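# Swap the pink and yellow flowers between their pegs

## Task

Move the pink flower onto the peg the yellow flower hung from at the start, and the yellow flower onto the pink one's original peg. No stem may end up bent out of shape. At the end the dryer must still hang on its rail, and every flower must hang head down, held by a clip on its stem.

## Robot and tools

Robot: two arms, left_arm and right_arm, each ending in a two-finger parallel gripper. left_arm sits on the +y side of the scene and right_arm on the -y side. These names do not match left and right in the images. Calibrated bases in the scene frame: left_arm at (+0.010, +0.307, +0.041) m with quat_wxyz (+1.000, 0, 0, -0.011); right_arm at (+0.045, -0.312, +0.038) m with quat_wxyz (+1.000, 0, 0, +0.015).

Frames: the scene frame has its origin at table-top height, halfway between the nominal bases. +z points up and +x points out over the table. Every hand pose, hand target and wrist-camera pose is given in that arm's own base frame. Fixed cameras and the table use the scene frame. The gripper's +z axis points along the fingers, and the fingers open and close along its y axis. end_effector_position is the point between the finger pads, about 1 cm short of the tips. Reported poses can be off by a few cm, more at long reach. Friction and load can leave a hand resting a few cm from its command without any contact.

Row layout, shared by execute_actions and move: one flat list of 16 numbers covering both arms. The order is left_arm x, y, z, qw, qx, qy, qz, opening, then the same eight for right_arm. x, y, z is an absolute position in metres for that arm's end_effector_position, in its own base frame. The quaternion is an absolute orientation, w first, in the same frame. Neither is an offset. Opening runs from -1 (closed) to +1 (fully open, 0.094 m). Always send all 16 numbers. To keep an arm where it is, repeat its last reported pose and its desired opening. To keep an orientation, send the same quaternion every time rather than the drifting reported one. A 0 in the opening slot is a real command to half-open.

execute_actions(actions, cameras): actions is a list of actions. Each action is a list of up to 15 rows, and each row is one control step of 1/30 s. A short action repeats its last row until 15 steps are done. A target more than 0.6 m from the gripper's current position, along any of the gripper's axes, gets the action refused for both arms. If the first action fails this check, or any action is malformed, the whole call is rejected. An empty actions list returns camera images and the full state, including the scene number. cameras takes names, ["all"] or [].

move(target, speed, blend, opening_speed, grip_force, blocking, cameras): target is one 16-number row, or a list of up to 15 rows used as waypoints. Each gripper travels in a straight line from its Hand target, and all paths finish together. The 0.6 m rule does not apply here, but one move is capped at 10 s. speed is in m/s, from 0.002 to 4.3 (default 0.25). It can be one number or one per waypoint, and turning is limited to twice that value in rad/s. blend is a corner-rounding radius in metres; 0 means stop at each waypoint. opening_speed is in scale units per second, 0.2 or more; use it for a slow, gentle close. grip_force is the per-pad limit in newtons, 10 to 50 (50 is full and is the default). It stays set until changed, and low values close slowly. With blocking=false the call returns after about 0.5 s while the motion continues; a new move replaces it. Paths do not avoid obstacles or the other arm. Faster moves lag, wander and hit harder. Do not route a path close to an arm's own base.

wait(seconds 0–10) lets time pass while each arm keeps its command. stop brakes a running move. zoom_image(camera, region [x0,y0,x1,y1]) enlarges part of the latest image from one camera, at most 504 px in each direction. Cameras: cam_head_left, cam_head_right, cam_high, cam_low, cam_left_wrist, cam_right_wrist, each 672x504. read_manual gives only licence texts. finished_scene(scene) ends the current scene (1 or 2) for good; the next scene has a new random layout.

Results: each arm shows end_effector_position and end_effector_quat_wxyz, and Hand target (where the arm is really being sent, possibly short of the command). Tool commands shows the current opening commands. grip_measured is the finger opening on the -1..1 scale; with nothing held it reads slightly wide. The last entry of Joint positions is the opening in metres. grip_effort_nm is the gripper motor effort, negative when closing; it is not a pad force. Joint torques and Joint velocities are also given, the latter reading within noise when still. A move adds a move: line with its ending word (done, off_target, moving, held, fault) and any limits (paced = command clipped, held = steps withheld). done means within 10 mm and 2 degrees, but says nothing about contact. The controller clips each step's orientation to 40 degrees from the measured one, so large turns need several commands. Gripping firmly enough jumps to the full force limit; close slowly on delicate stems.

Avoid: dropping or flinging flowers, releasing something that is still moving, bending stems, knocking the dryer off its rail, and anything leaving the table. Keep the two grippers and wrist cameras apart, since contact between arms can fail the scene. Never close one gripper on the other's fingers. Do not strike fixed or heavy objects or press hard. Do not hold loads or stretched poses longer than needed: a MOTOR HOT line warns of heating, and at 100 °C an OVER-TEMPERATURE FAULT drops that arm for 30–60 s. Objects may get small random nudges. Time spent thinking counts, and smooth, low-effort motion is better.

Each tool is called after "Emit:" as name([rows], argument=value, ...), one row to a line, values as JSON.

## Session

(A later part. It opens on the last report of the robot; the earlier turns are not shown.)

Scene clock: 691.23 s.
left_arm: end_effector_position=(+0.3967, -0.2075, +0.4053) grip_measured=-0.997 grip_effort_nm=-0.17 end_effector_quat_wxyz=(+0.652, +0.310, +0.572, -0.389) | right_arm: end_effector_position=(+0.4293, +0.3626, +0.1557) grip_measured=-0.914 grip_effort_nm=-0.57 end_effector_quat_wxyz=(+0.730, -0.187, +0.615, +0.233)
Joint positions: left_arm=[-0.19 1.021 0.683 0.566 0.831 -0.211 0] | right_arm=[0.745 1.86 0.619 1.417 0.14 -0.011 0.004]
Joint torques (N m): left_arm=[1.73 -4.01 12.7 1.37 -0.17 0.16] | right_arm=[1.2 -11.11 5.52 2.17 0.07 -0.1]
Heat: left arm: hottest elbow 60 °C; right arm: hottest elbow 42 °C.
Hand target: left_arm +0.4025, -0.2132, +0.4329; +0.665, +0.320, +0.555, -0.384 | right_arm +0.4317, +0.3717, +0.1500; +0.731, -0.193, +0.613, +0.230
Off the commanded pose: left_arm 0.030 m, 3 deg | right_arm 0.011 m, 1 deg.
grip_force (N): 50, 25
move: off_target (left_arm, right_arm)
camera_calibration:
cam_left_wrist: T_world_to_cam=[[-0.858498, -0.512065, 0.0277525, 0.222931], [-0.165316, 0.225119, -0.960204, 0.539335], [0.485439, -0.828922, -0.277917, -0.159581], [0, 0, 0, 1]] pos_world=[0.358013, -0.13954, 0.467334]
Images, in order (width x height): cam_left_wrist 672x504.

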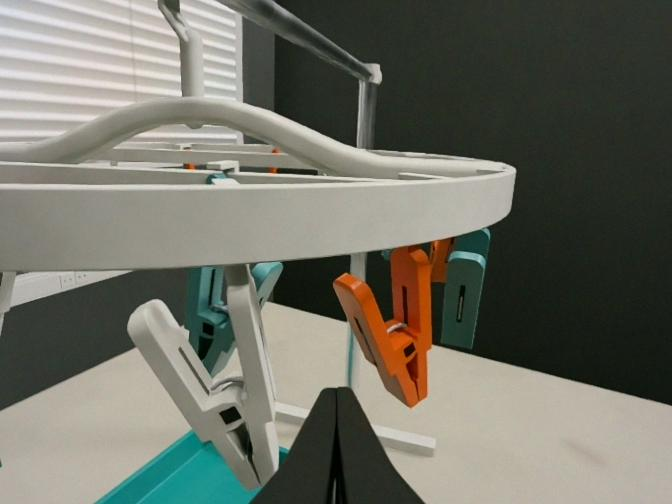

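Emit:
move([
  [0.4215,-0.2135,0.434,0.66341,0.32139,0.55667,-0.38302,-1, 0.432,0.372,0.15,0.73059,-0.19329,0.61304,0.23035,-1],
  [0.4385,-0.1915,0.434,0.66341,0.32139,0.55667,-0.38302,-1, 0.432,0.372,0.15,0.73059,-0.19329,0.61304,0.23035,-1],
  [0.4595,-0.1735,0.433,0.64246,0.35009,0.53909,-0.41722,-1, 0.432,0.372,0.15,0.73059,-0.19329,0.61304,0.23035,-1],
  [0.4835,-0.1595,0.433,0.64246,0.35009,0.53909,-0.41722,-1, 0.432,0.372,0.15,0.73059,-0.19329,0.61304,0.23035,-1],
  [0.5095,-0.1495,0.434,0.6275,0.36869,0.52654,-0.43939,-1, 0.432,0.372,0.15,0.73059,-0.19329,0.61304,0.23035,-1],
], speed=0.06, blend=[0.015,0.015,0.015,0.015,0], cameras=["cam_left_wrist","cam_high","cam_head_right"])

Emit:
zoom_image(camera="cam_high", region=[210, 90, 470, 340])

Emit:
zoom_image(camera="cam_head_right", region=[190, 0, 390, 120])

Scene clock: 705.70 s.
left_arm: end_effector_position=(+0.4980, -0.1549, +0.4107) grip_measured=-0.997 grip_effort_nm=-0.17 end_effector_quat_wxyz=(+0.611, +0.359, +0.543, -0.450) | right_arm: end_effector_position=(+0.4293, +0.3626, +0.1557) grip_measured=-0.914 grip_effort_nm=-0.57 end_effector_quat_wxyz=(+0.730, -0.187, +0.615, +0.233)
Joint positions: left_arm=[0.016 1.404 0.965 0.878 1.203 -0.463 0] | right_arm=[0.745 1.86 0.619 1.417 0.14 -0.011 0.004]
Joint torques (N m): left_arm=[3.37 -8.23 11.89 2.15 -0.09 -0.01] | right_arm=[1.2 -11.05 5.52 2.18 0.07 -0.11]
Heat: left arm: hottest elbow 60 °C; right arm: hottest elbow 41 °C.
Hand target: left_arm +0.5078, -0.1492, +0.4333; +0.627, +0.369, +0.528, -0.439 | right_arm +0.4317, +0.3717, +0.1500; +0.731, -0.193, +0.613, +0.230
Off the commanded pose: left_arm 0.027 m, 3 deg | right_arm 0.011 m, 1 deg.
grip_force (N): 50, 25
move: off_target (left_arm, right_arm); blend cut to 0.0096 m at target 1, 0.0139 m at target 2, 0.0139 m at target 3, 0.0139 m at target 4
camera_calibration:
cam_left_wrist: T_world_to_cam=[[-0.938431, -0.343506, 0.0367521, 0.398924], [-0.128531, 0.248416, -0.960088, 0.534648], [0.320667, -0.9057, -0.277273, -0.0937917], [0, 0, 0, 1]] pos_world=[0.473158, -0.0807294, 0.472642]
Images, in order (width x height): cam_head_right 672x504, cam_high 672x504, cam_left_wrist 672x504.

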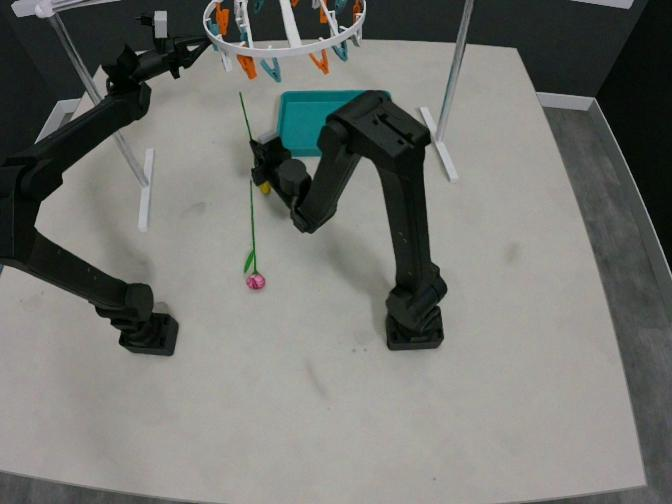

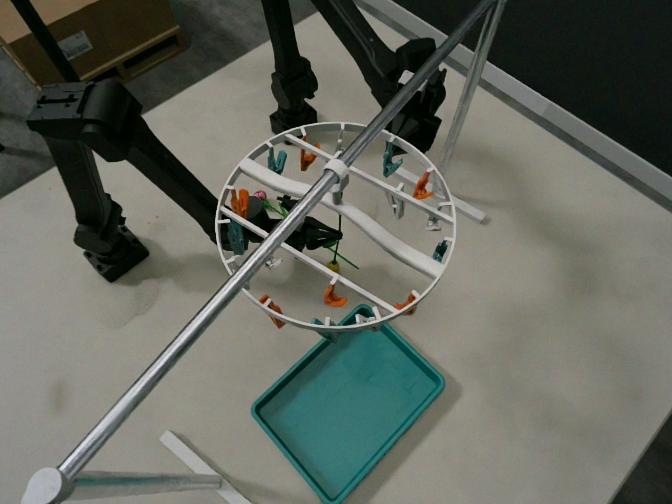

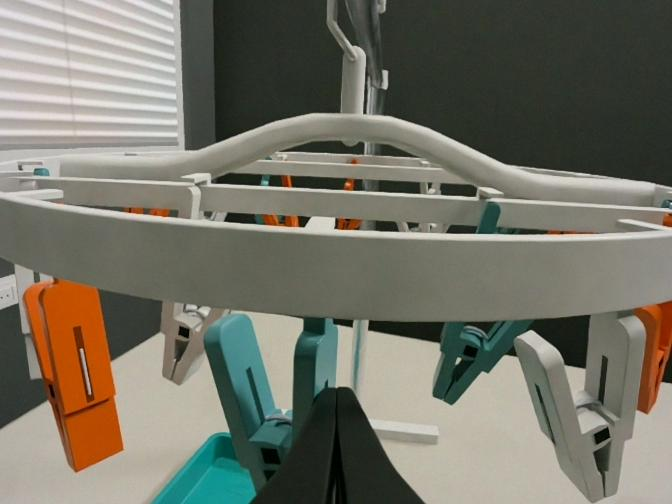

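Scaled by 1.938 from the camera's 672x504 image, which has a finer 960x720 frame.

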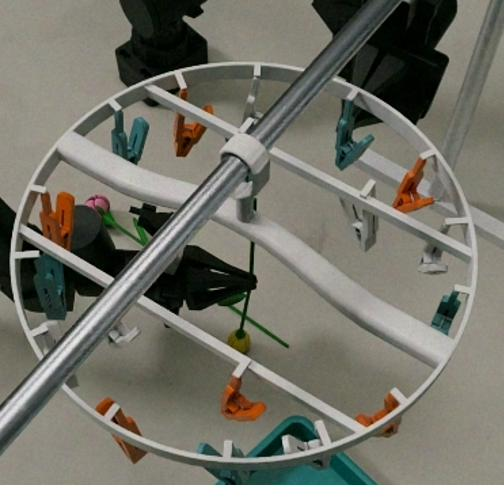

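Scaled by 2.520 from the camera's 672x504 image, which has a finer 960x720 frame.

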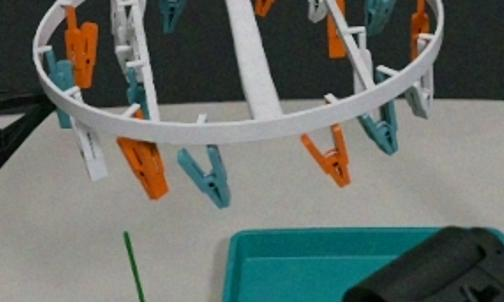

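Emit:
move([
  [0.511,-0.172,0.434,0.6275,0.36869,0.52654,-0.43939,-1, 0.432,0.372,0.15,0.73059,-0.19329,0.61304,0.23035,-1],
  [0.542,-0.1635,0.434,0.6275,0.36869,0.52654,-0.43939,-1, 0.432,0.372,0.15,0.73059,-0.19329,0.61304,0.23035,-1],
  [0.567,-0.1625,0.434,0.61179,0.38684,0.51336,-0.46102,-1, 0.432,0.372,0.15,0.73059,-0.19329,0.61304,0.23035,-1],
  [0.591,-0.1675,0.434,0.61179,0.38684,0.51336,-0.46102,-1, 0.432,0.372,0.15,0.73059,-0.19329,0.61304,0.23035,-1],
], speed=0.05, blend=[0.003,0.015,0.015,0], cameras=["cam_left_wrist","cam_high","cam_head_right"])

Emit:
zoom_image(camera="cam_high", region=[210, 90, 470, 340])

Scene clock: 717.87 s.
left_arm: end_effector_position=(+0.5802, -0.1698, +0.4135) grip_measured=-0.997 grip_effort_nm=-0.17 end_effector_quat_wxyz=(+0.598, +0.378, +0.528, -0.469) | right_arm: end_effector_position=(+0.4293, +0.3626, +0.1557) grip_measured=-0.914 grip_effort_nm=-0.57 end_effector_quat_wxyz=(+0.730, -0.187, +0.615, +0.233)
Joint positions: left_arm=[-0.008 1.643 1.232 0.916 1.24 -0.525 0] | right_arm=[0.745 1.86 0.619 1.417 0.14 -0.011 0.004]
Joint torques (N m): left_arm=[2.84 -11.58 11.89 1.8 -0.27 -0.04] | right_arm=[1.2 -10.99 5.56 2.21 0.07 -0.11]
Heat: left arm: hottest elbow 63 °C; right arm: hottest elbow 41 °C.
Hand target: left_arm +0.5894, -0.1673, +0.4335; +0.612, +0.387, +0.514, -0.461 | right_arm +0.4317, +0.3717, +0.1500; +0.731, -0.193, +0.613, +0.230
Off the commanded pose: left_arm 0.023 m, 3 deg | right_arm 0.011 m, 1 deg.
grip_force (N): 50, 25
move: off_target (left_arm, right_arm); blend cut to 0.0123 m at target 3
camera_calibration:
cam_left_wrist: T_world_to_cam=[[-0.959446, -0.280309, 0.0298313, 0.496653], [-0.104229, 0.254437, -0.961456, 0.539067], [0.261914, -0.925575, -0.273335, -0.103707], [0, 0, 0, 1]] pos_world=[0.559861, -0.0939307, 0.475127]
Images, in order (width x height): cam_head_right 672x504, cam_high 672x504, cam_left_wrist 672x504.

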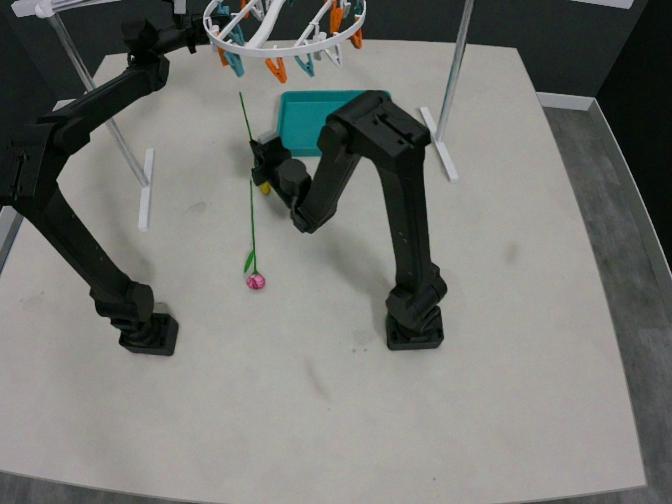

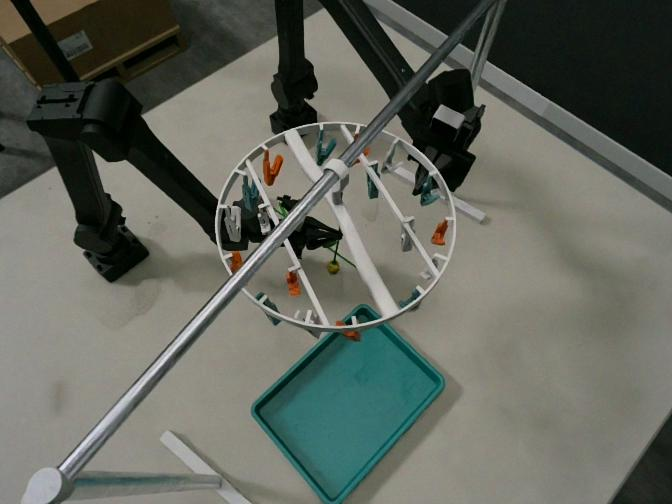

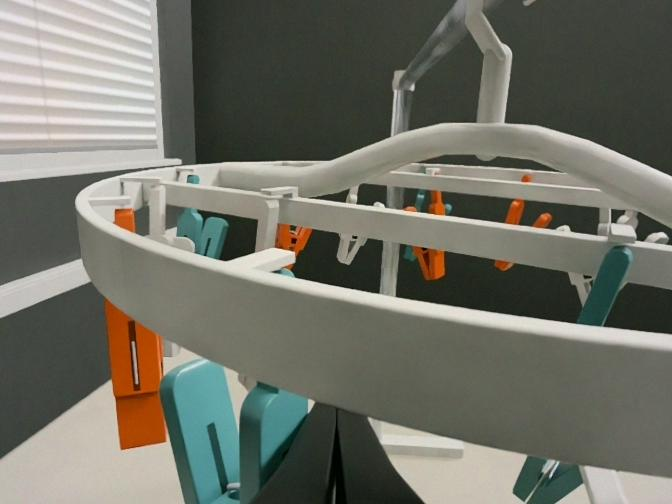

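Scaled by 1.938 from the camera's 672x504 image, which has a finer 960x720 frame.

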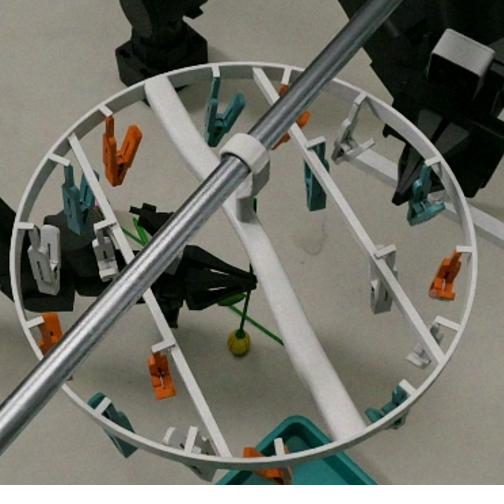

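Emit:
move([
  [0.606,-0.1725,0.434,0.61179,0.38684,0.51336,-0.46102,-1, 0.432,0.372,0.15,0.73059,-0.19329,0.61304,0.23035,-1],
  [0.6225,-0.181,0.434,0.58682,0.41318,0.4924,-0.4924,-1, 0.432,0.372,0.15,0.73059,-0.19329,0.61304,0.23035,-1],
], speed=0.05, blend=[0.01,0], cameras=["cam_left_wrist","cam_high","cam_head_right"])

Emit:
zoom_image(camera="cam_high", region=[210, 90, 470, 340])

Scene clock: 725.67 s.
left_arm: end_effector_position=(+0.6163, -0.1735, +0.4162) grip_measured=-0.997 grip_effort_nm=-0.17 end_effector_quat_wxyz=(+0.578, +0.398, +0.511, -0.496) | right_arm: end_effector_position=(+0.4293, +0.3626, +0.1557) grip_measured=-0.914 grip_effort_nm=-0.57 end_effector_quat_wxyz=(+0.730, -0.187, +0.615, +0.233)
Joint positions: left_arm=[-0.008 1.787 1.403 1.052 1.307 -0.698 0] | right_arm=[0.745 1.86 0.619 1.417 0.14 -0.011 0.004]
Joint torques (N m): left_arm=[1.73 -13.27 11.77 1.78 -0.22 -0.05] | right_arm=[1.2 -11.22 5.52 2.22 0.07 -0.11]
Heat: left arm: hottest elbow 62 °C; right arm: hottest elbow 41 °C.
Hand target: left_arm +0.6210, -0.1808, +0.4333; +0.587, +0.413, +0.494, -0.491 | right_arm +0.4317, +0.3717, +0.1500; +0.731, -0.193, +0.613, +0.230
Off the commanded pose: left_arm 0.020 m, 3 deg | right_arm 0.011 m, 1 deg.
grip_force (N): 50, 25
move: off_target (left_arm, right_arm); blend cut to 0.0087 m at target 1
camera_calibration:
cam_left_wrist: T_world_to_cam=[[-0.979418, -0.198862, 0.0345448, 0.554644], [-0.0861959, 0.257331, -0.962471, 0.536201], [0.18251, -0.94564, -0.269176, -0.0720503], [0, 0, 0, 1]] pos_world=[0.602596, -0.0958172, 0.477524]
Images, in order (width x height): cam_head_right 672x504, cam_high 672x504, cam_left_wrist 672x504.

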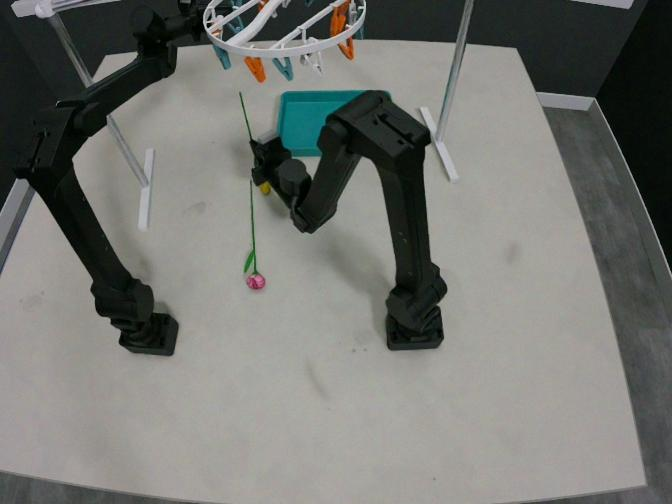

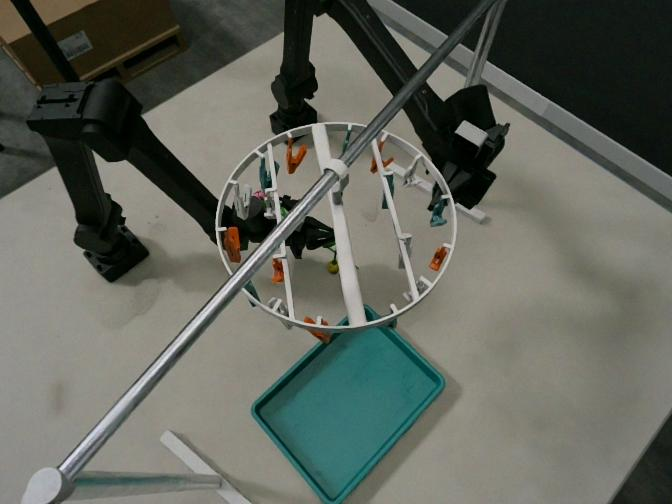

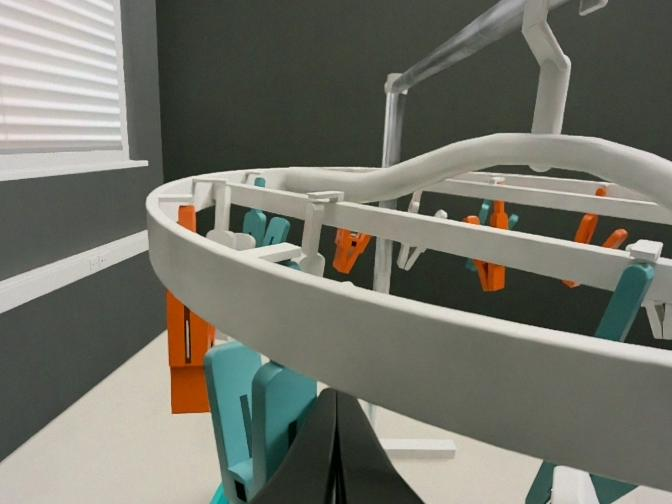

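Scaled by 1.938 from the camera's 672x504 image, which has a finer 960x720 frame.

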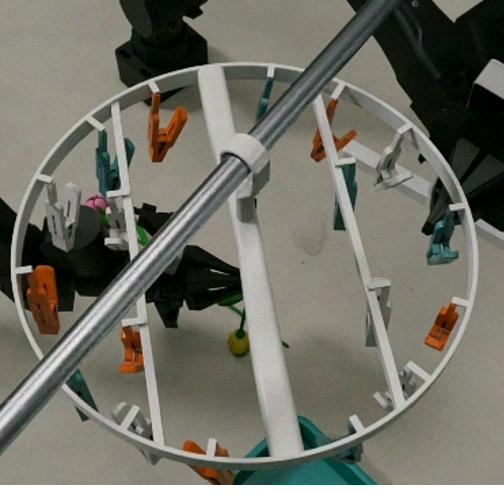

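Emit:
move([
  [0.61,-0.08,0.43,0.58682,0.41318,0.4924,-0.4924,-1, 0.432,0.372,0.15,0.73059,-0.19329,0.61304,0.23035,-1],
  [0.48,-0.05,0.425,0.6601,0.3321,0.5345,-0.4101,-1, 0.432,0.372,0.15,0.73059,-0.19329,0.61304,0.23035,-1],
  [0.42,-0.09,0.428,0.67303,0.31466,0.54501,-0.38858,-0.1, 0.432,0.372,0.15,0.73059,-0.19329,0.61304,0.23035,-1],
], speed=[0.12,0.25,0.2], blend=[0.02,0.03,0], cameras=["cam_left_wrist","cam_high","cam_head_right","cam_head_left","cam_low"])

Emit:
zoom_image(camera="cam_high", region=[210, 90, 470, 340])

Emit:
zoom_image(camera="cam_head_right", region=[190, 0, 390, 120])

Emit:
zoom_image(camera="cam_left_wrist", region=[200, 180, 460, 360])

Scene clock: 736.00 s.
left_arm: end_effector_position=(+0.4245, -0.0846, +0.4221) grip_measured=-0.103 grip_effort_nm=0.06 end_effector_quat_wxyz=(+0.671, +0.308, +0.550, -0.390) | right_arm: end_effector_position=(+0.4293, +0.3626, +0.1557) grip_measured=-0.914 grip_effort_nm=-0.57 end_effector_quat_wxyz=(+0.730, -0.187, +0.615, +0.233)
Joint positions: left_arm=[0.183 1.156 0.735 0.967 1.166 -0.526 0.042] | right_arm=[0.745 1.86 0.619 1.417 0.14 -0.011 0.004]
Joint torques (N m): left_arm=[1.73 -7.06 7.87 0.9 -0.35 0.16] | right_arm=[1.38 -11.05 5.55 2.19 0.08 -0.1]
Heat: left arm: hottest elbow 64 °C; right arm: hottest elbow 40 °C.
Hand target: left_arm +0.4200, -0.0899, +0.4278; +0.673, +0.315, +0.545, -0.389 | right_arm +0.4317, +0.3717, +0.1500; +0.731, -0.193, +0.613, +0.230
Off the commanded pose: left_arm 0.009 m, 1 deg | right_arm 0.011 m, 1 deg.
grip_force (N): 50, 25
move: off_target (right_arm)
camera_calibration:
cam_left_wrist: T_world_to_cam=[[-0.858532, -0.512747, 0.00370146, 0.31938], [-0.119338, 0.192786, -0.973957, 0.515923], [0.498679, -0.836615, -0.226703, -0.0943702], [0, 0, 0, 1]] pos_world=[0.382827, -0.0146537, 0.479911]
Images, in order (width x height): cam_head_left 672x504, cam_head_right 672x504, cam_high 672x504, cam_low 672x504, cam_left_wrist 672x504.

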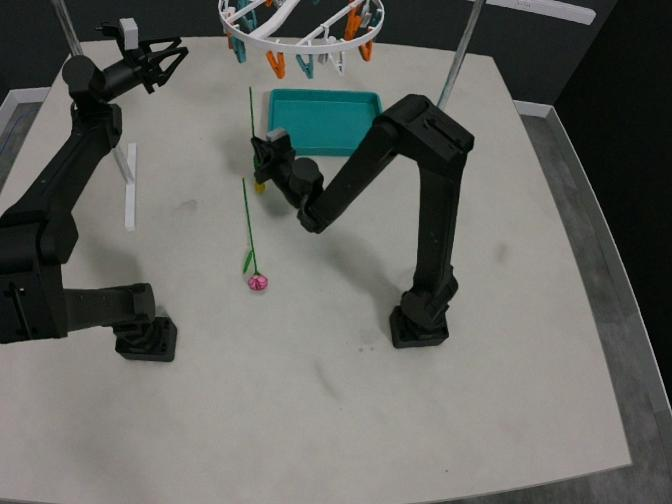

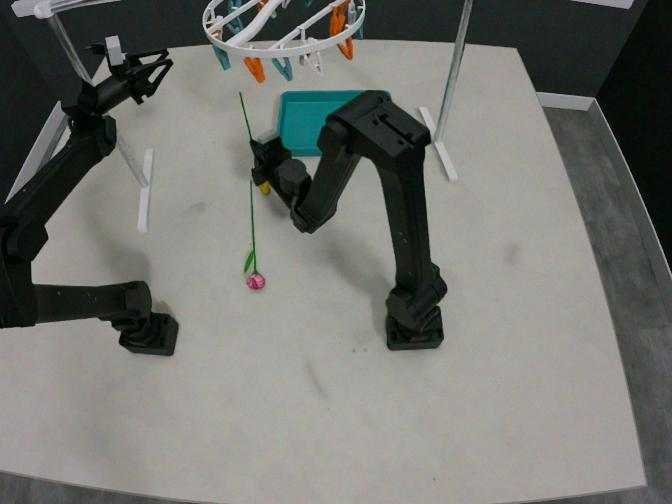

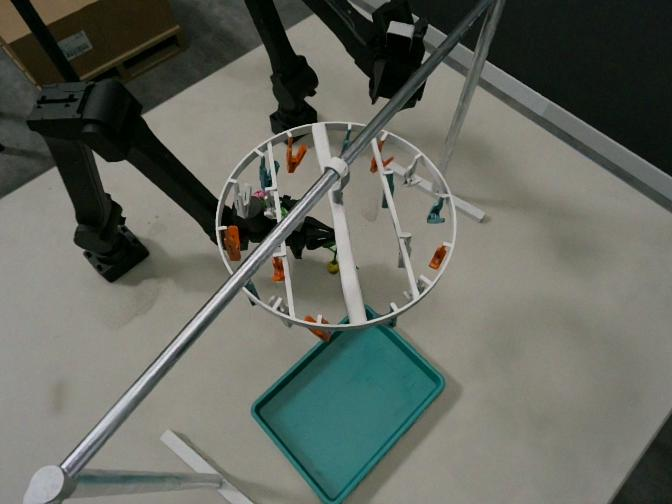

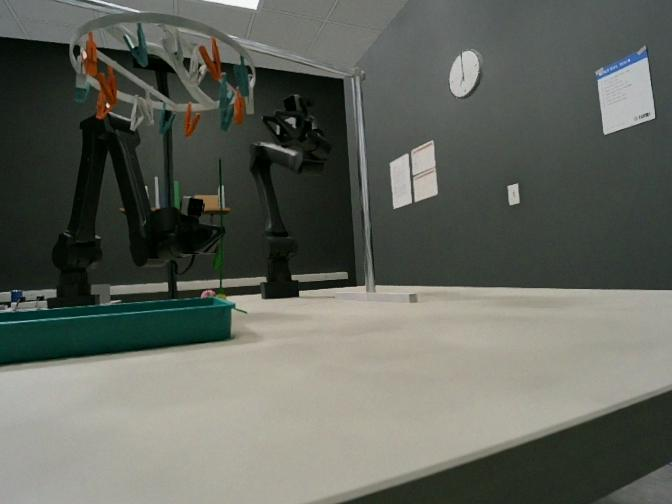

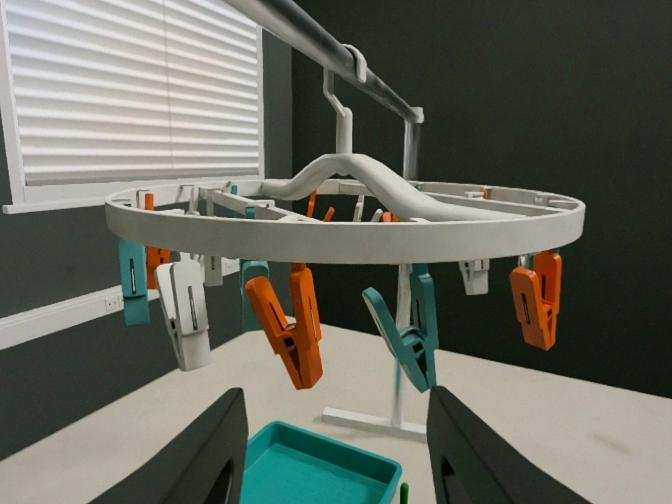

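Scaled by 1.938 from the camera's 672x504 image, which has a finer 960x720 frame.

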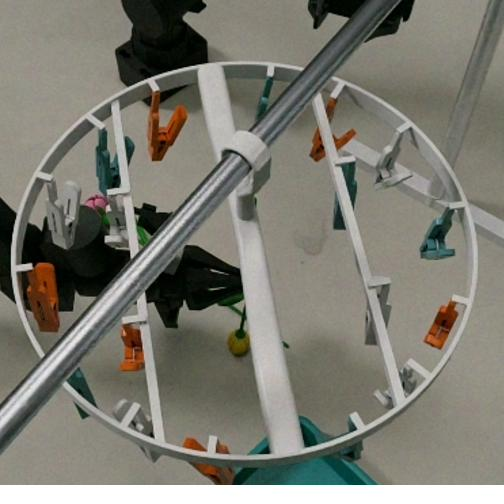

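Scaled by 2.520 from the camera's 672x504 image, which has a finer 960x720 frame.

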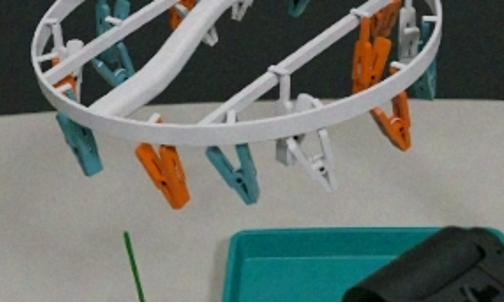

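Scaled by 1.938 from the camera's 672x504 image, which has a finer 960x720 frame.

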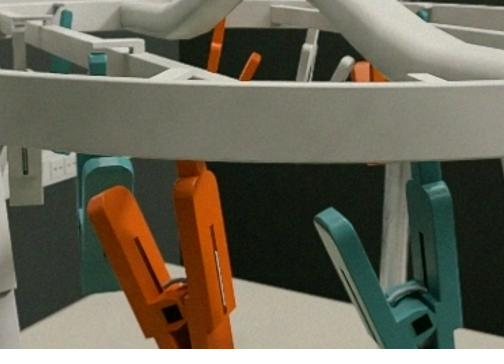

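Emit:
move(target=[0.4315,-0.1655,0.4425,0.66141,0.32761,0.54523,-0.39742,0.05, 0.432,0.372,0.15,0.73059,-0.19329,0.61304,0.23035,-1], speed=0.12, cameras=["cam_left_wrist"])

Emit:
zoom_image(camera="cam_left_wrist", region=[200, 260, 480, 470])

Scene clock: 753.70 s.
left_arm: end_effector_position=(+0.4297, -0.1609, +0.4058) grip_measured=+0.048 grip_effort_nm=0.06 end_effector_quat_wxyz=(+0.642, +0.310, +0.570, -0.408) | right_arm: end_effector_position=(+0.4293, +0.3626, +0.1557) grip_measured=-0.914 grip_effort_nm=-0.57 end_effector_quat_wxyz=(+0.730, -0.187, +0.615, +0.233)
Joint positions: left_arm=[-0.029 1.133 0.741 0.697 1.015 -0.329 0.049] | right_arm=[0.745 1.86 0.619 1.417 0.14 -0.011 0.004]
Joint torques (N m): left_arm=[1.85 -7.06 12.34 1.14 -0.23 0.17] | right_arm=[1.2 -10.99 5.53 2.21 0.08 -0.1]
Heat: left arm: hottest elbow 62 °C; right arm: hottest elbow 40 °C.
Hand target: left_arm +0.4293, -0.1649, +0.4418; +0.662, +0.327, +0.545, -0.398 | right_arm +0.4317, +0.3717, +0.1500; +0.731, -0.193, +0.613, +0.230
Off the commanded pose: left_arm 0.037 m, 4 deg | right_arm 0.011 m, 1 deg.
grip_force (N): 50, 25
move: off_target (left_arm, right_arm)
camera_calibration:
cam_left_wrist: T_world_to_cam=[[-0.875204, -0.480726, 0.0540466, 0.276784], [-0.176667, 0.213617, -0.96081, 0.537983], [0.450341, -0.850453, -0.271887, -0.127599], [0, 0, 0, 1]] pos_world=[0.39475, -0.0903826, 0.467248]
Images, in order (width x height): cam_left_wrist 672x504.

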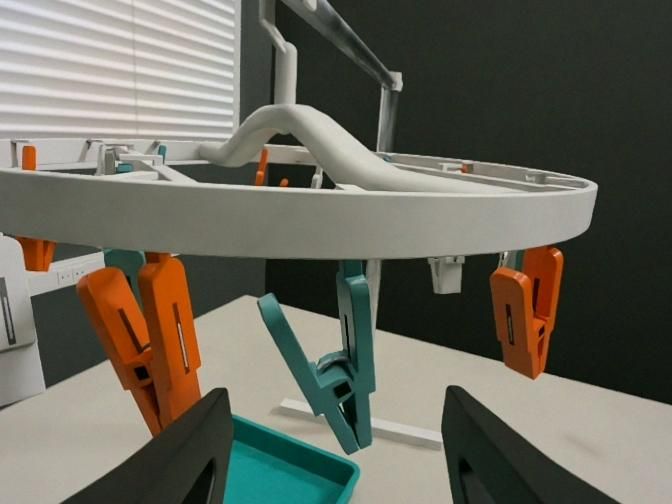

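Scaled by 1.800 from the camera's 672x504 image, which has a finer 960x720 frame.

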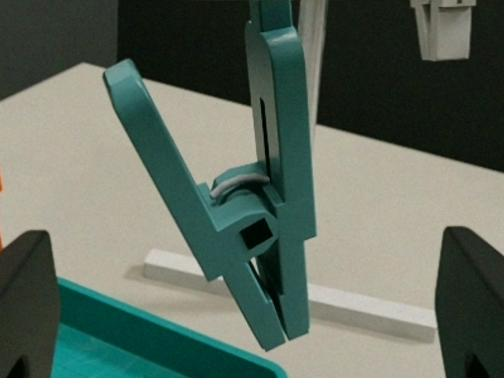

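Emit:
move(target=[0.429,-0.1685,0.4505,0.69353,0.27884,0.5717,-0.33826,0.05, 0.432,0.372,0.15,0.73059,-0.19329,0.61304,0.23035,-1], speed=0.08, cameras=["cam_left_wrist"])

Emit:
zoom_image(camera="cam_left_wrist", region=[200, 260, 480, 470])

Scene clock: 767.17 s.
left_arm: end_effector_position=(+0.4313, -0.1637, +0.4249) grip_measured=+0.048 grip_effort_nm=0.06 end_effector_quat_wxyz=(+0.681, +0.268, +0.589, -0.343) | right_arm: end_effector_position=(+0.4293, +0.3626, +0.1557) grip_measured=-0.914 grip_effort_nm=-0.57 end_effector_quat_wxyz=(+0.730, -0.187, +0.615, +0.233)
Joint positions: left_arm=[-0.091 1.037 0.741 0.529 0.789 -0.208 0.049] | right_arm=[0.745 1.86 0.619 1.417 0.14 -0.011 0.004]
Joint torques (N m): left_arm=[1.73 -6.12 11.17 1.36 -0.17 0.19] | right_arm=[1.32 -11.11 5.57 2.19 0.07 -0.11]
Heat: left arm: hottest elbow 66 °C; right arm: hottest elbow 40 °C.
Hand target: left_arm +0.4281, -0.1681, +0.4502; +0.694, +0.279, +0.571, -0.338 | right_arm +0.4317, +0.3717, +0.1500; +0.731, -0.193, +0.613, +0.230
Off the commanded pose: left_arm 0.026 m, 3 deg | right_arm 0.011 m, 1 deg.
grip_force (N): 50, 25
move: off_target (left_arm, right_arm)
camera_calibration:
cam_left_wrist: T_world_to_cam=[[-0.778509, -0.627024, 0.0276631, 0.221319], [-0.18889, 0.192037, -0.963038, 0.55994], [0.598536, -0.754959, -0.267941, -0.175436], [0, 0, 0, 1]] pos_world=[0.38307, -0.101204, 0.486115]
Images, in order (width x height): cam_left_wrist 672x504.

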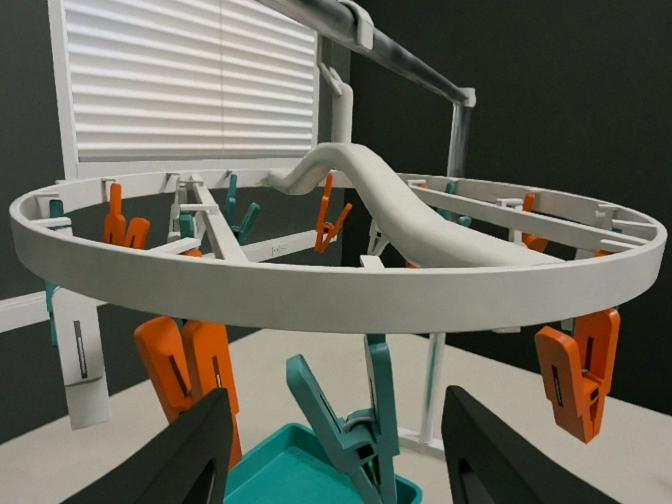

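Scaled by 1.800 from the camera's 672x504 image, which has a finer 960x720 frame.

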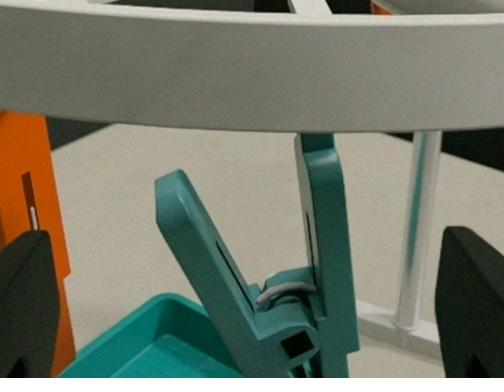

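Emit:
move(target=[0.429,-0.1815,0.448,0.69353,0.27884,0.5717,-0.33826,0.05, 0.432,0.372,0.15,0.73059,-0.19329,0.61304,0.23035,-1], speed=0.06, cameras=["cam_left_wrist"])

Emit:
zoom_image(camera="cam_left_wrist", region=[200, 260, 480, 470])

Scene clock: 777.07 s.
left_arm: end_effector_position=(+0.4297, -0.1766, +0.4252) grip_measured=+0.048 grip_effort_nm=0.06 end_effector_quat_wxyz=(+0.682, +0.269, +0.587, -0.342) | right_arm: end_effector_position=(+0.4293, +0.3626, +0.1557) grip_measured=-0.914 grip_effort_nm=-0.57 end_effector_quat_wxyz=(+0.730, -0.187, +0.615, +0.233)
Joint positions: left_arm=[-0.13 1.037 0.741 0.525 0.752 -0.193 0.049] | right_arm=[0.745 1.86 0.619 1.417 0.14 -0.011 0.004]
Joint torques (N m): left_arm=[1.73 -5.71 11.14 1.46 -0.18 0.16] | right_arm=[1.49 -11.16 5.56 2.24 0.08 -0.11]
Heat: left arm: hottest elbow 67 °C; right arm: hottest elbow 40 °C.
Hand target: left_arm +0.4281, -0.1811, +0.4477; +0.694, +0.279, +0.572, -0.338 | right_arm +0.4317, +0.3717, +0.1500; +0.731, -0.193, +0.613, +0.230
Off the commanded pose: left_arm 0.023 m, 2 deg | right_arm 0.011 m, 1 deg.
grip_force (N): 50, 25
move: off_target (left_arm, right_arm)
camera_calibration:
cam_left_wrist: T_world_to_cam=[[-0.778942, -0.626717, 0.021808, 0.21466], [-0.182364, 0.193111, -0.964081, 0.56019], [0.599994, -0.75494, -0.264713, -0.18618], [0, 0, 0, 1]] pos_world=[0.381073, -0.114203, 0.486103]
Images, in order (width x height): cam_left_wrist 672x504.

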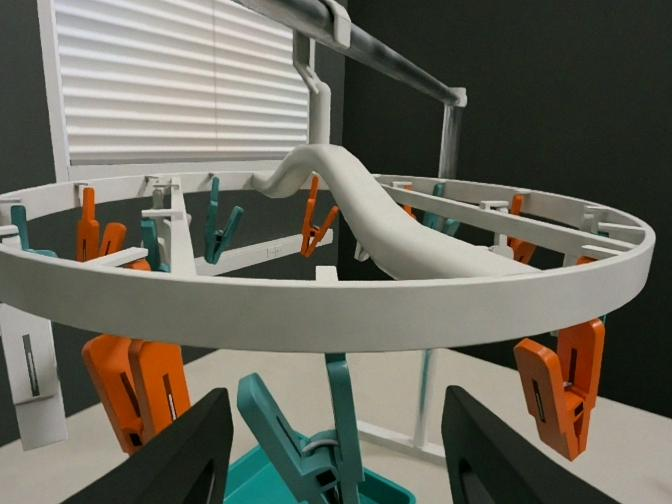

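Scaled by 1.800 from the camera's 672x504 image, which has a finer 960x720 frame.

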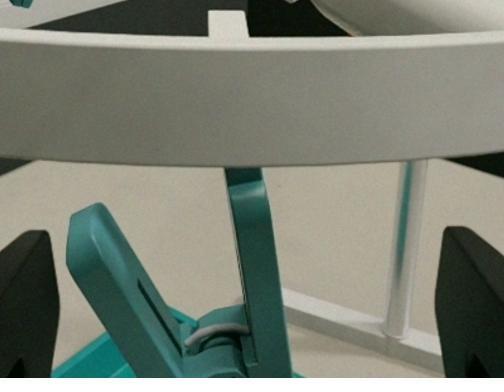

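Emit:
move([
  [0.4345,-0.1785,0.437,0.68089,0.28615,0.58669,-0.33209,0.1, 0.432,0.372,0.15,0.73059,-0.19329,0.61304,0.23035,-1],
  [0.4445,-0.1932,0.439,0.68089,0.28615,0.58669,-0.33209,0.1, 0.432,0.372,0.15,0.73059,-0.19329,0.61304,0.23035,-1],
], speed=0.05, cameras=["cam_left_wrist"])

Emit:
zoom_image(camera="cam_left_wrist", region=[200, 260, 480, 470])

Scene clock: 785.43 s.
left_arm: end_effector_position=(+0.4365, -0.1865, +0.4093) grip_measured=+0.098 grip_effort_nm=0.06 end_effector_quat_wxyz=(+0.667, +0.276, +0.604, -0.336) | right_arm: end_effector_position=(+0.4293, +0.3626, +0.1557) grip_measured=-0.914 grip_effort_nm=-0.57 end_effector_quat_wxyz=(+0.730, -0.187, +0.615, +0.233)
Joint positions: left_arm=[-0.155 1.058 0.749 0.468 0.734 -0.145 0.052] | right_arm=[0.745 1.86 0.619 1.417 0.14 -0.011 0.004]
Joint torques (N m): left_arm=[1.73 -4.66 12.89 1.48 -0.13 0.18] | right_arm=[1.26 -10.99 5.49 2.19 0.08 -0.11]
Heat: left arm: hottest elbow 67 °C; right arm: hottest elbow 40 °C.
Hand target: left_arm +0.4425, -0.1923, +0.4385; +0.681, +0.286, +0.586, -0.332 | right_arm +0.4317, +0.3717, +0.1500; +0.731, -0.193, +0.613, +0.230
Off the commanded pose: left_arm 0.031 m, 3 deg | right_arm 0.011 m, 1 deg.
grip_force (N): 50, 25
move: off_target (left_arm, right_arm)
camera_calibration:
cam_left_wrist: T_world_to_cam=[[-0.778708, -0.626865, 0.0255547, 0.212466], [-0.214496, 0.227733, -0.949805, 0.562636], [0.58958, -0.745102, -0.311798, -0.176283], [0, 0, 0, 1]] pos_world=[0.390065, -0.126292, 0.474]
Images, in order (width x height): cam_left_wrist 672x504.

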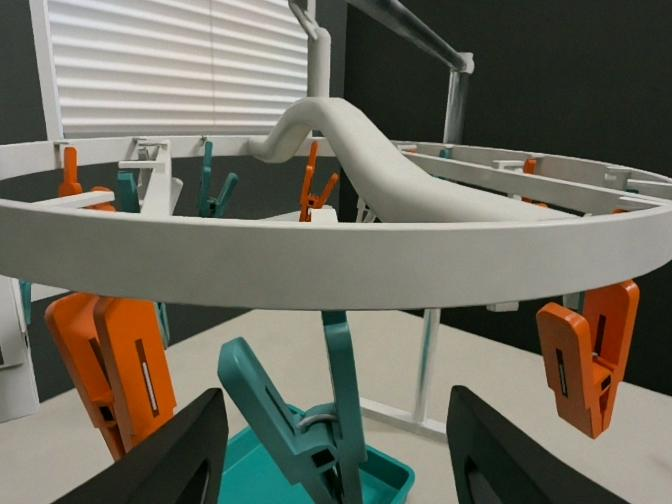

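Scaled by 1.800 from the camera's 672x504 image, which has a finer 960x720 frame.

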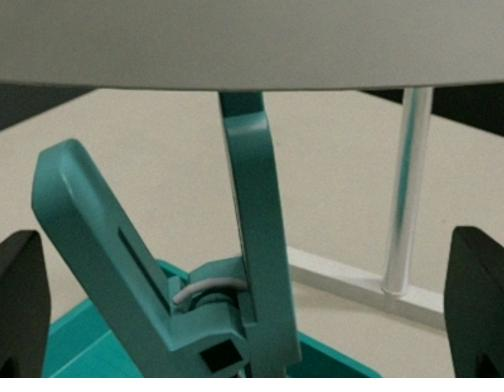

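Emit:
move(target=[0.45,-0.1895,0.448,0.68903,0.28017,0.57712,-0.33606,0.12, 0.432,0.372,0.15,0.73059,-0.19329,0.61304,0.23035,-1], speed=0.06, cameras=["cam_left_wrist"])

Emit:
zoom_image(camera="cam_left_wrist", region=[200, 260, 480, 470])

Scene clock: 790.40 s.
left_arm: end_effector_position=(+0.4408, -0.1872, +0.4127) grip_measured=+0.118 grip_effort_nm=0.06 end_effector_quat_wxyz=(+0.669, +0.274, +0.602, -0.339) | right_arm: end_effector_position=(+0.4293, +0.3626, +0.1557) grip_measured=-0.914 grip_effort_nm=-0.57 end_effector_quat_wxyz=(+0.730, -0.187, +0.615, +0.233)
Joint positions: left_arm=[-0.155 1.071 0.761 0.478 0.734 -0.154 0.053] | right_arm=[0.745 1.86 0.619 1.417 0.14 -0.011 0.004]
Joint torques (N m): left_arm=[2.55 -4.66 12.9 2.82 0.04 -0.08] | right_arm=[1.32 -10.99 5.49 2.19 0.06 -0.1]
Heat: left arm: hottest elbow 67 °C; right arm: hottest elbow 40 °C.
Hand target: left_arm +0.4476, -0.1886, +0.4471; +0.689, +0.280, +0.578, -0.336 | right_arm +0.4317, +0.3717, +0.1500; +0.731, -0.193, +0.613, +0.230
Off the commanded pose: left_arm 0.037 m, 4 deg | right_arm 0.011 m, 1 deg.
grip_force (N): 50, 25
move: off_target (left_arm, right_arm)
camera_calibration:
cam_left_wrist: T_world_to_cam=[[-0.779401, -0.625897, 0.0280499, 0.214741], [-0.212091, 0.22145, -0.951828, 0.565644], [0.589535, -0.747805, -0.305346, -0.181378], [0, 0, 0, 1]] pos_world=[0.394266, -0.126492, 0.47699]
Images, in order (width x height): cam_left_wrist 672x504.

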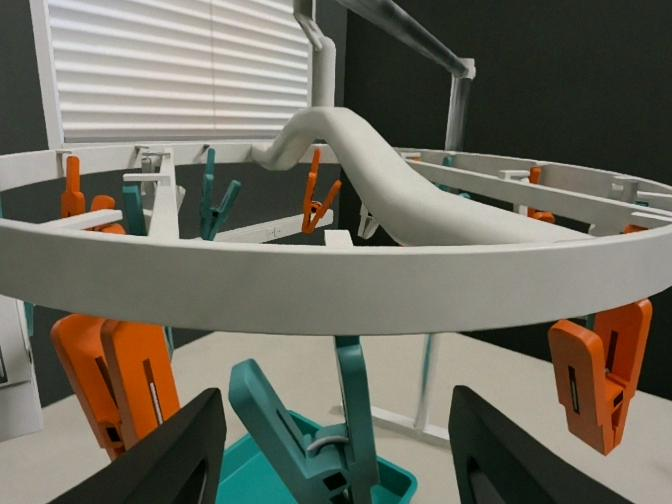

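Scaled by 1.800 from the camera's 672x504 image, which has a finer 960x720 frame.

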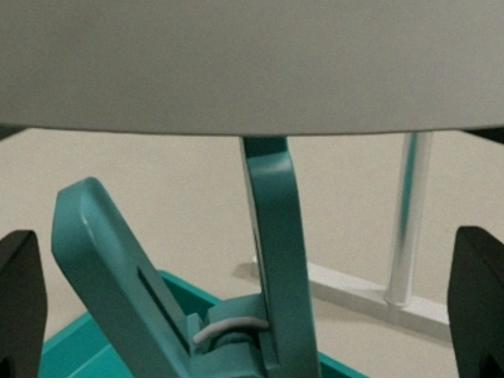

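Emit:
move(target=[0.4505,-0.189,0.4555,0.68903,0.28017,0.57712,-0.33606,0.12, 0.432,0.372,0.15,0.73059,-0.19329,0.61304,0.23035,-1], speed=0.06, cameras=["cam_left_wrist"])

Emit:
zoom_image(camera="cam_left_wrist", region=[200, 260, 480, 470])

Scene clock: 795.67 s.
left_arm: end_effector_position=(+0.4421, -0.1875, +0.4234) grip_measured=+0.118 grip_effort_nm=0.06 end_effector_quat_wxyz=(+0.674, +0.276, +0.596, -0.337) | right_arm: end_effector_position=(+0.4293, +0.3626, +0.1557) grip_measured=-0.914 grip_effort_nm=-0.57 end_effector_quat_wxyz=(+0.730, -0.187, +0.615, +0.233)
Joint positions: left_arm=[-0.155 1.071 0.78 0.478 0.735 -0.155 0.053] | right_arm=[0.745 1.86 0.619 1.417 0.14 -0.011 0.004]
Joint torques (N m): left_arm=[2.67 -5.01 12.96 1.91 0.06 -0.06] | right_arm=[1.32 -10.99 5.45 2.18 0.08 -0.1]
Heat: left arm: hottest elbow 66 °C; right arm: hottest elbow 40 °C.
Hand target: left_arm +0.4484, -0.1882, +0.4549; +0.689, +0.280, +0.577, -0.336 | right_arm +0.4317, +0.3717, +0.1500; +0.731, -0.193, +0.613, +0.230
Off the commanded pose: left_arm 0.033 m, 3 deg | right_arm 0.011 m, 1 deg.
grip_force (N): 50, 25
move: off_target (left_arm, right_arm)
camera_calibration:
cam_left_wrist: T_world_to_cam=[[-0.78039, -0.625083, 0.0162456, 0.220887], [-0.194766, 0.218304, -0.956248, 0.569653], [0.594187, -0.74941, -0.292107, -0.187222], [0, 0, 0, 1]] pos_world=[0.394571, -0.126591, 0.486452]
Images, in order (width x height): cam_left_wrist 672x504.

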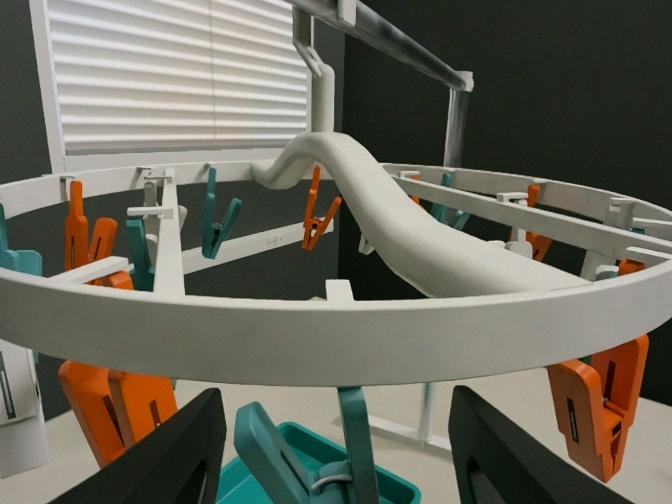

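Scaled by 1.800 from the camera's 672x504 image, which has a finer 960x720 frame.

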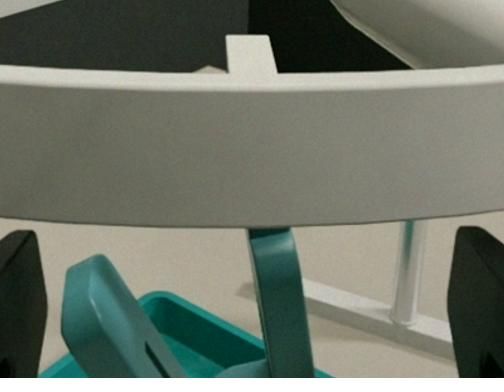

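Emit:
move([
  [0.4505,-0.189,0.4525,0.68801,0.28207,0.57834,-0.33556,0.12, 0.432,0.372,0.15,0.73059,-0.19329,0.61304,0.23035,-1],
  [0.4505,-0.189,0.4525,0.68801,0.28207,0.57834,-0.33556,-0.35, 0.432,0.372,0.15,0.73059,-0.19329,0.61304,0.23035,-1],
], speed=0.06, opening_speed=0.4, cameras=["cam_left_wrist"])

Emit:
zoom_image(camera="cam_left_wrist", region=[200, 260, 480, 470])

Scene clock: 805.50 s.
left_arm: end_effector_position=(+0.4418, -0.1878, +0.4233) grip_measured=-0.345 grip_effort_nm=-0.24 end_effector_quat_wxyz=(+0.674, +0.277, +0.595, -0.338) | right_arm: end_effector_position=(+0.4293, +0.3626, +0.1557) grip_measured=-0.914 grip_effort_nm=-0.57 end_effector_quat_wxyz=(+0.730, -0.187, +0.615, +0.233)
Joint positions: left_arm=[-0.155 1.071 0.78 0.478 0.738 -0.155 0.031] | right_arm=[0.745 1.86 0.619 1.417 0.14 -0.011 0.004]
Joint torques (N m): left_arm=[2.67 -4.78 12.75 1.91 0.07 0] | right_arm=[1.32 -11.05 5.55 2.15 0.08 -0.1]
Heat: left arm: hottest elbow 70 °C; right arm: hottest elbow 39 °C.
Hand target: left_arm +0.4487, -0.1883, +0.4520; +0.688, +0.282, +0.578, -0.335 | right_arm +0.4317, +0.3717, +0.1500; +0.731, -0.193, +0.613, +0.230
Off the commanded pose: left_arm 0.030 m, 3 deg | right_arm 0.011 m, 1 deg.
grip_force (N): 50, 25
move: off_target (left_arm, right_arm); target 2's new opening was sent with left_arm's hand 0.030 m and 3 deg from that target
camera_calibration:
cam_left_wrist: T_world_to_cam=[[-0.782042, -0.623023, 0.0158873, 0.221698], [-0.19411, 0.219272, -0.95616, 0.569478], [0.592226, -0.750841, -0.292415, -0.186508], [0, 0, 0, 1]] pos_world=[0.394374, -0.126786, 0.486452]
Images, in order (width x height): cam_left_wrist 672x504.

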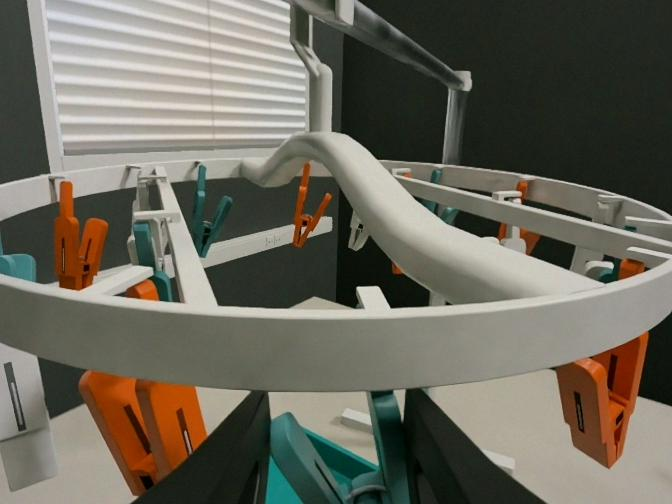

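Scaled by 1.800 from the camera's 672x504 image, which has a finer 960x720 frame.

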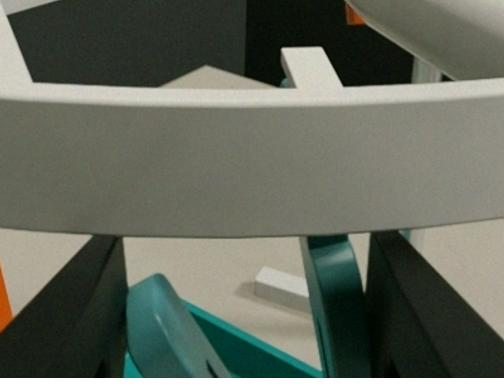

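Emit:
move(target=[0.4505,-0.189,0.4465,0.68171,0.28563,0.58574,-0.33248,-0.28, 0.432,0.372,0.15,0.73059,-0.19329,0.61304,0.23035,-1], speed=0.06, opening_speed=0.5, cameras=["cam_left_wrist"])

Emit:
zoom_image(camera="cam_left_wrist", region=[200, 260, 480, 470])

Scene clock: 810.80 s.
left_arm: end_effector_position=(+0.4419, -0.1883, +0.4197) grip_measured=-0.282 grip_effort_nm=0.06 end_effector_quat_wxyz=(+0.668, +0.278, +0.601, -0.340) | right_arm: end_effector_position=(+0.4293, +0.3626, +0.1557) grip_measured=-0.914 grip_effort_nm=-0.57 end_effector_quat_wxyz=(+0.730, -0.187, +0.615, +0.233)
Joint positions: left_arm=[-0.155 1.071 0.78 0.46 0.742 -0.152 0.034] | right_arm=[0.745 1.86 0.619 1.417 0.14 -0.011 0.004]
Joint torques (N m): left_arm=[2.73 -4.95 12.63 1.5 0.08 0.18] | right_arm=[1.03 -10.93 5.52 2.17 0.06 -0.1]
Heat: left arm: hottest elbow 71 °C; right arm: hottest elbow 39 °C.
Hand target: left_arm +0.4490, -0.1884, +0.4461; +0.682, +0.286, +0.586, -0.332 | right_arm +0.4317, +0.3717, +0.1500; +0.731, -0.193, +0.613, +0.230
Off the commanded pose: left_arm 0.028 m, 3 deg | right_arm 0.011 m, 1 deg.
grip_force (N): 50, 25
move: off_target (left_arm, right_arm)
camera_calibration:
cam_left_wrist: T_world_to_cam=[[-0.783778, -0.620598, 0.0234573, 0.219579], [-0.206982, 0.225421, -0.952021, 0.571281], [0.585535, -0.751028, -0.305133, -0.179712], [0, 0, 0, 1]] pos_world=[0.395574, -0.127478, 0.483885]
Images, in order (width x height): cam_left_wrist 672x504.

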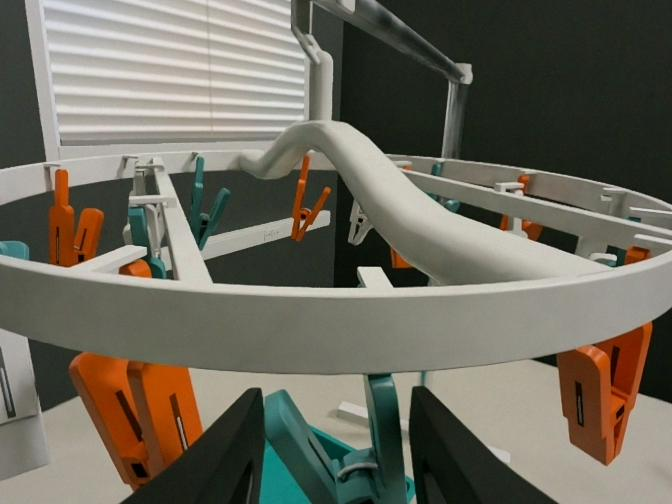

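Scaled by 1.800 from the camera's 672x504 image, which has a finer 960x720 frame.

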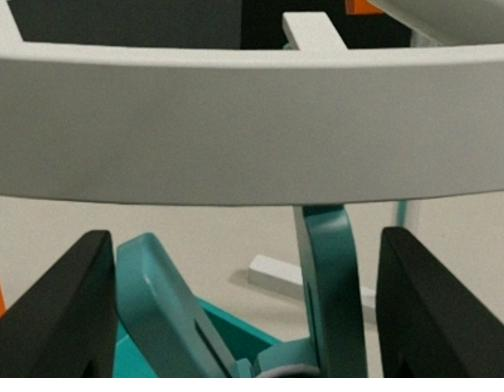

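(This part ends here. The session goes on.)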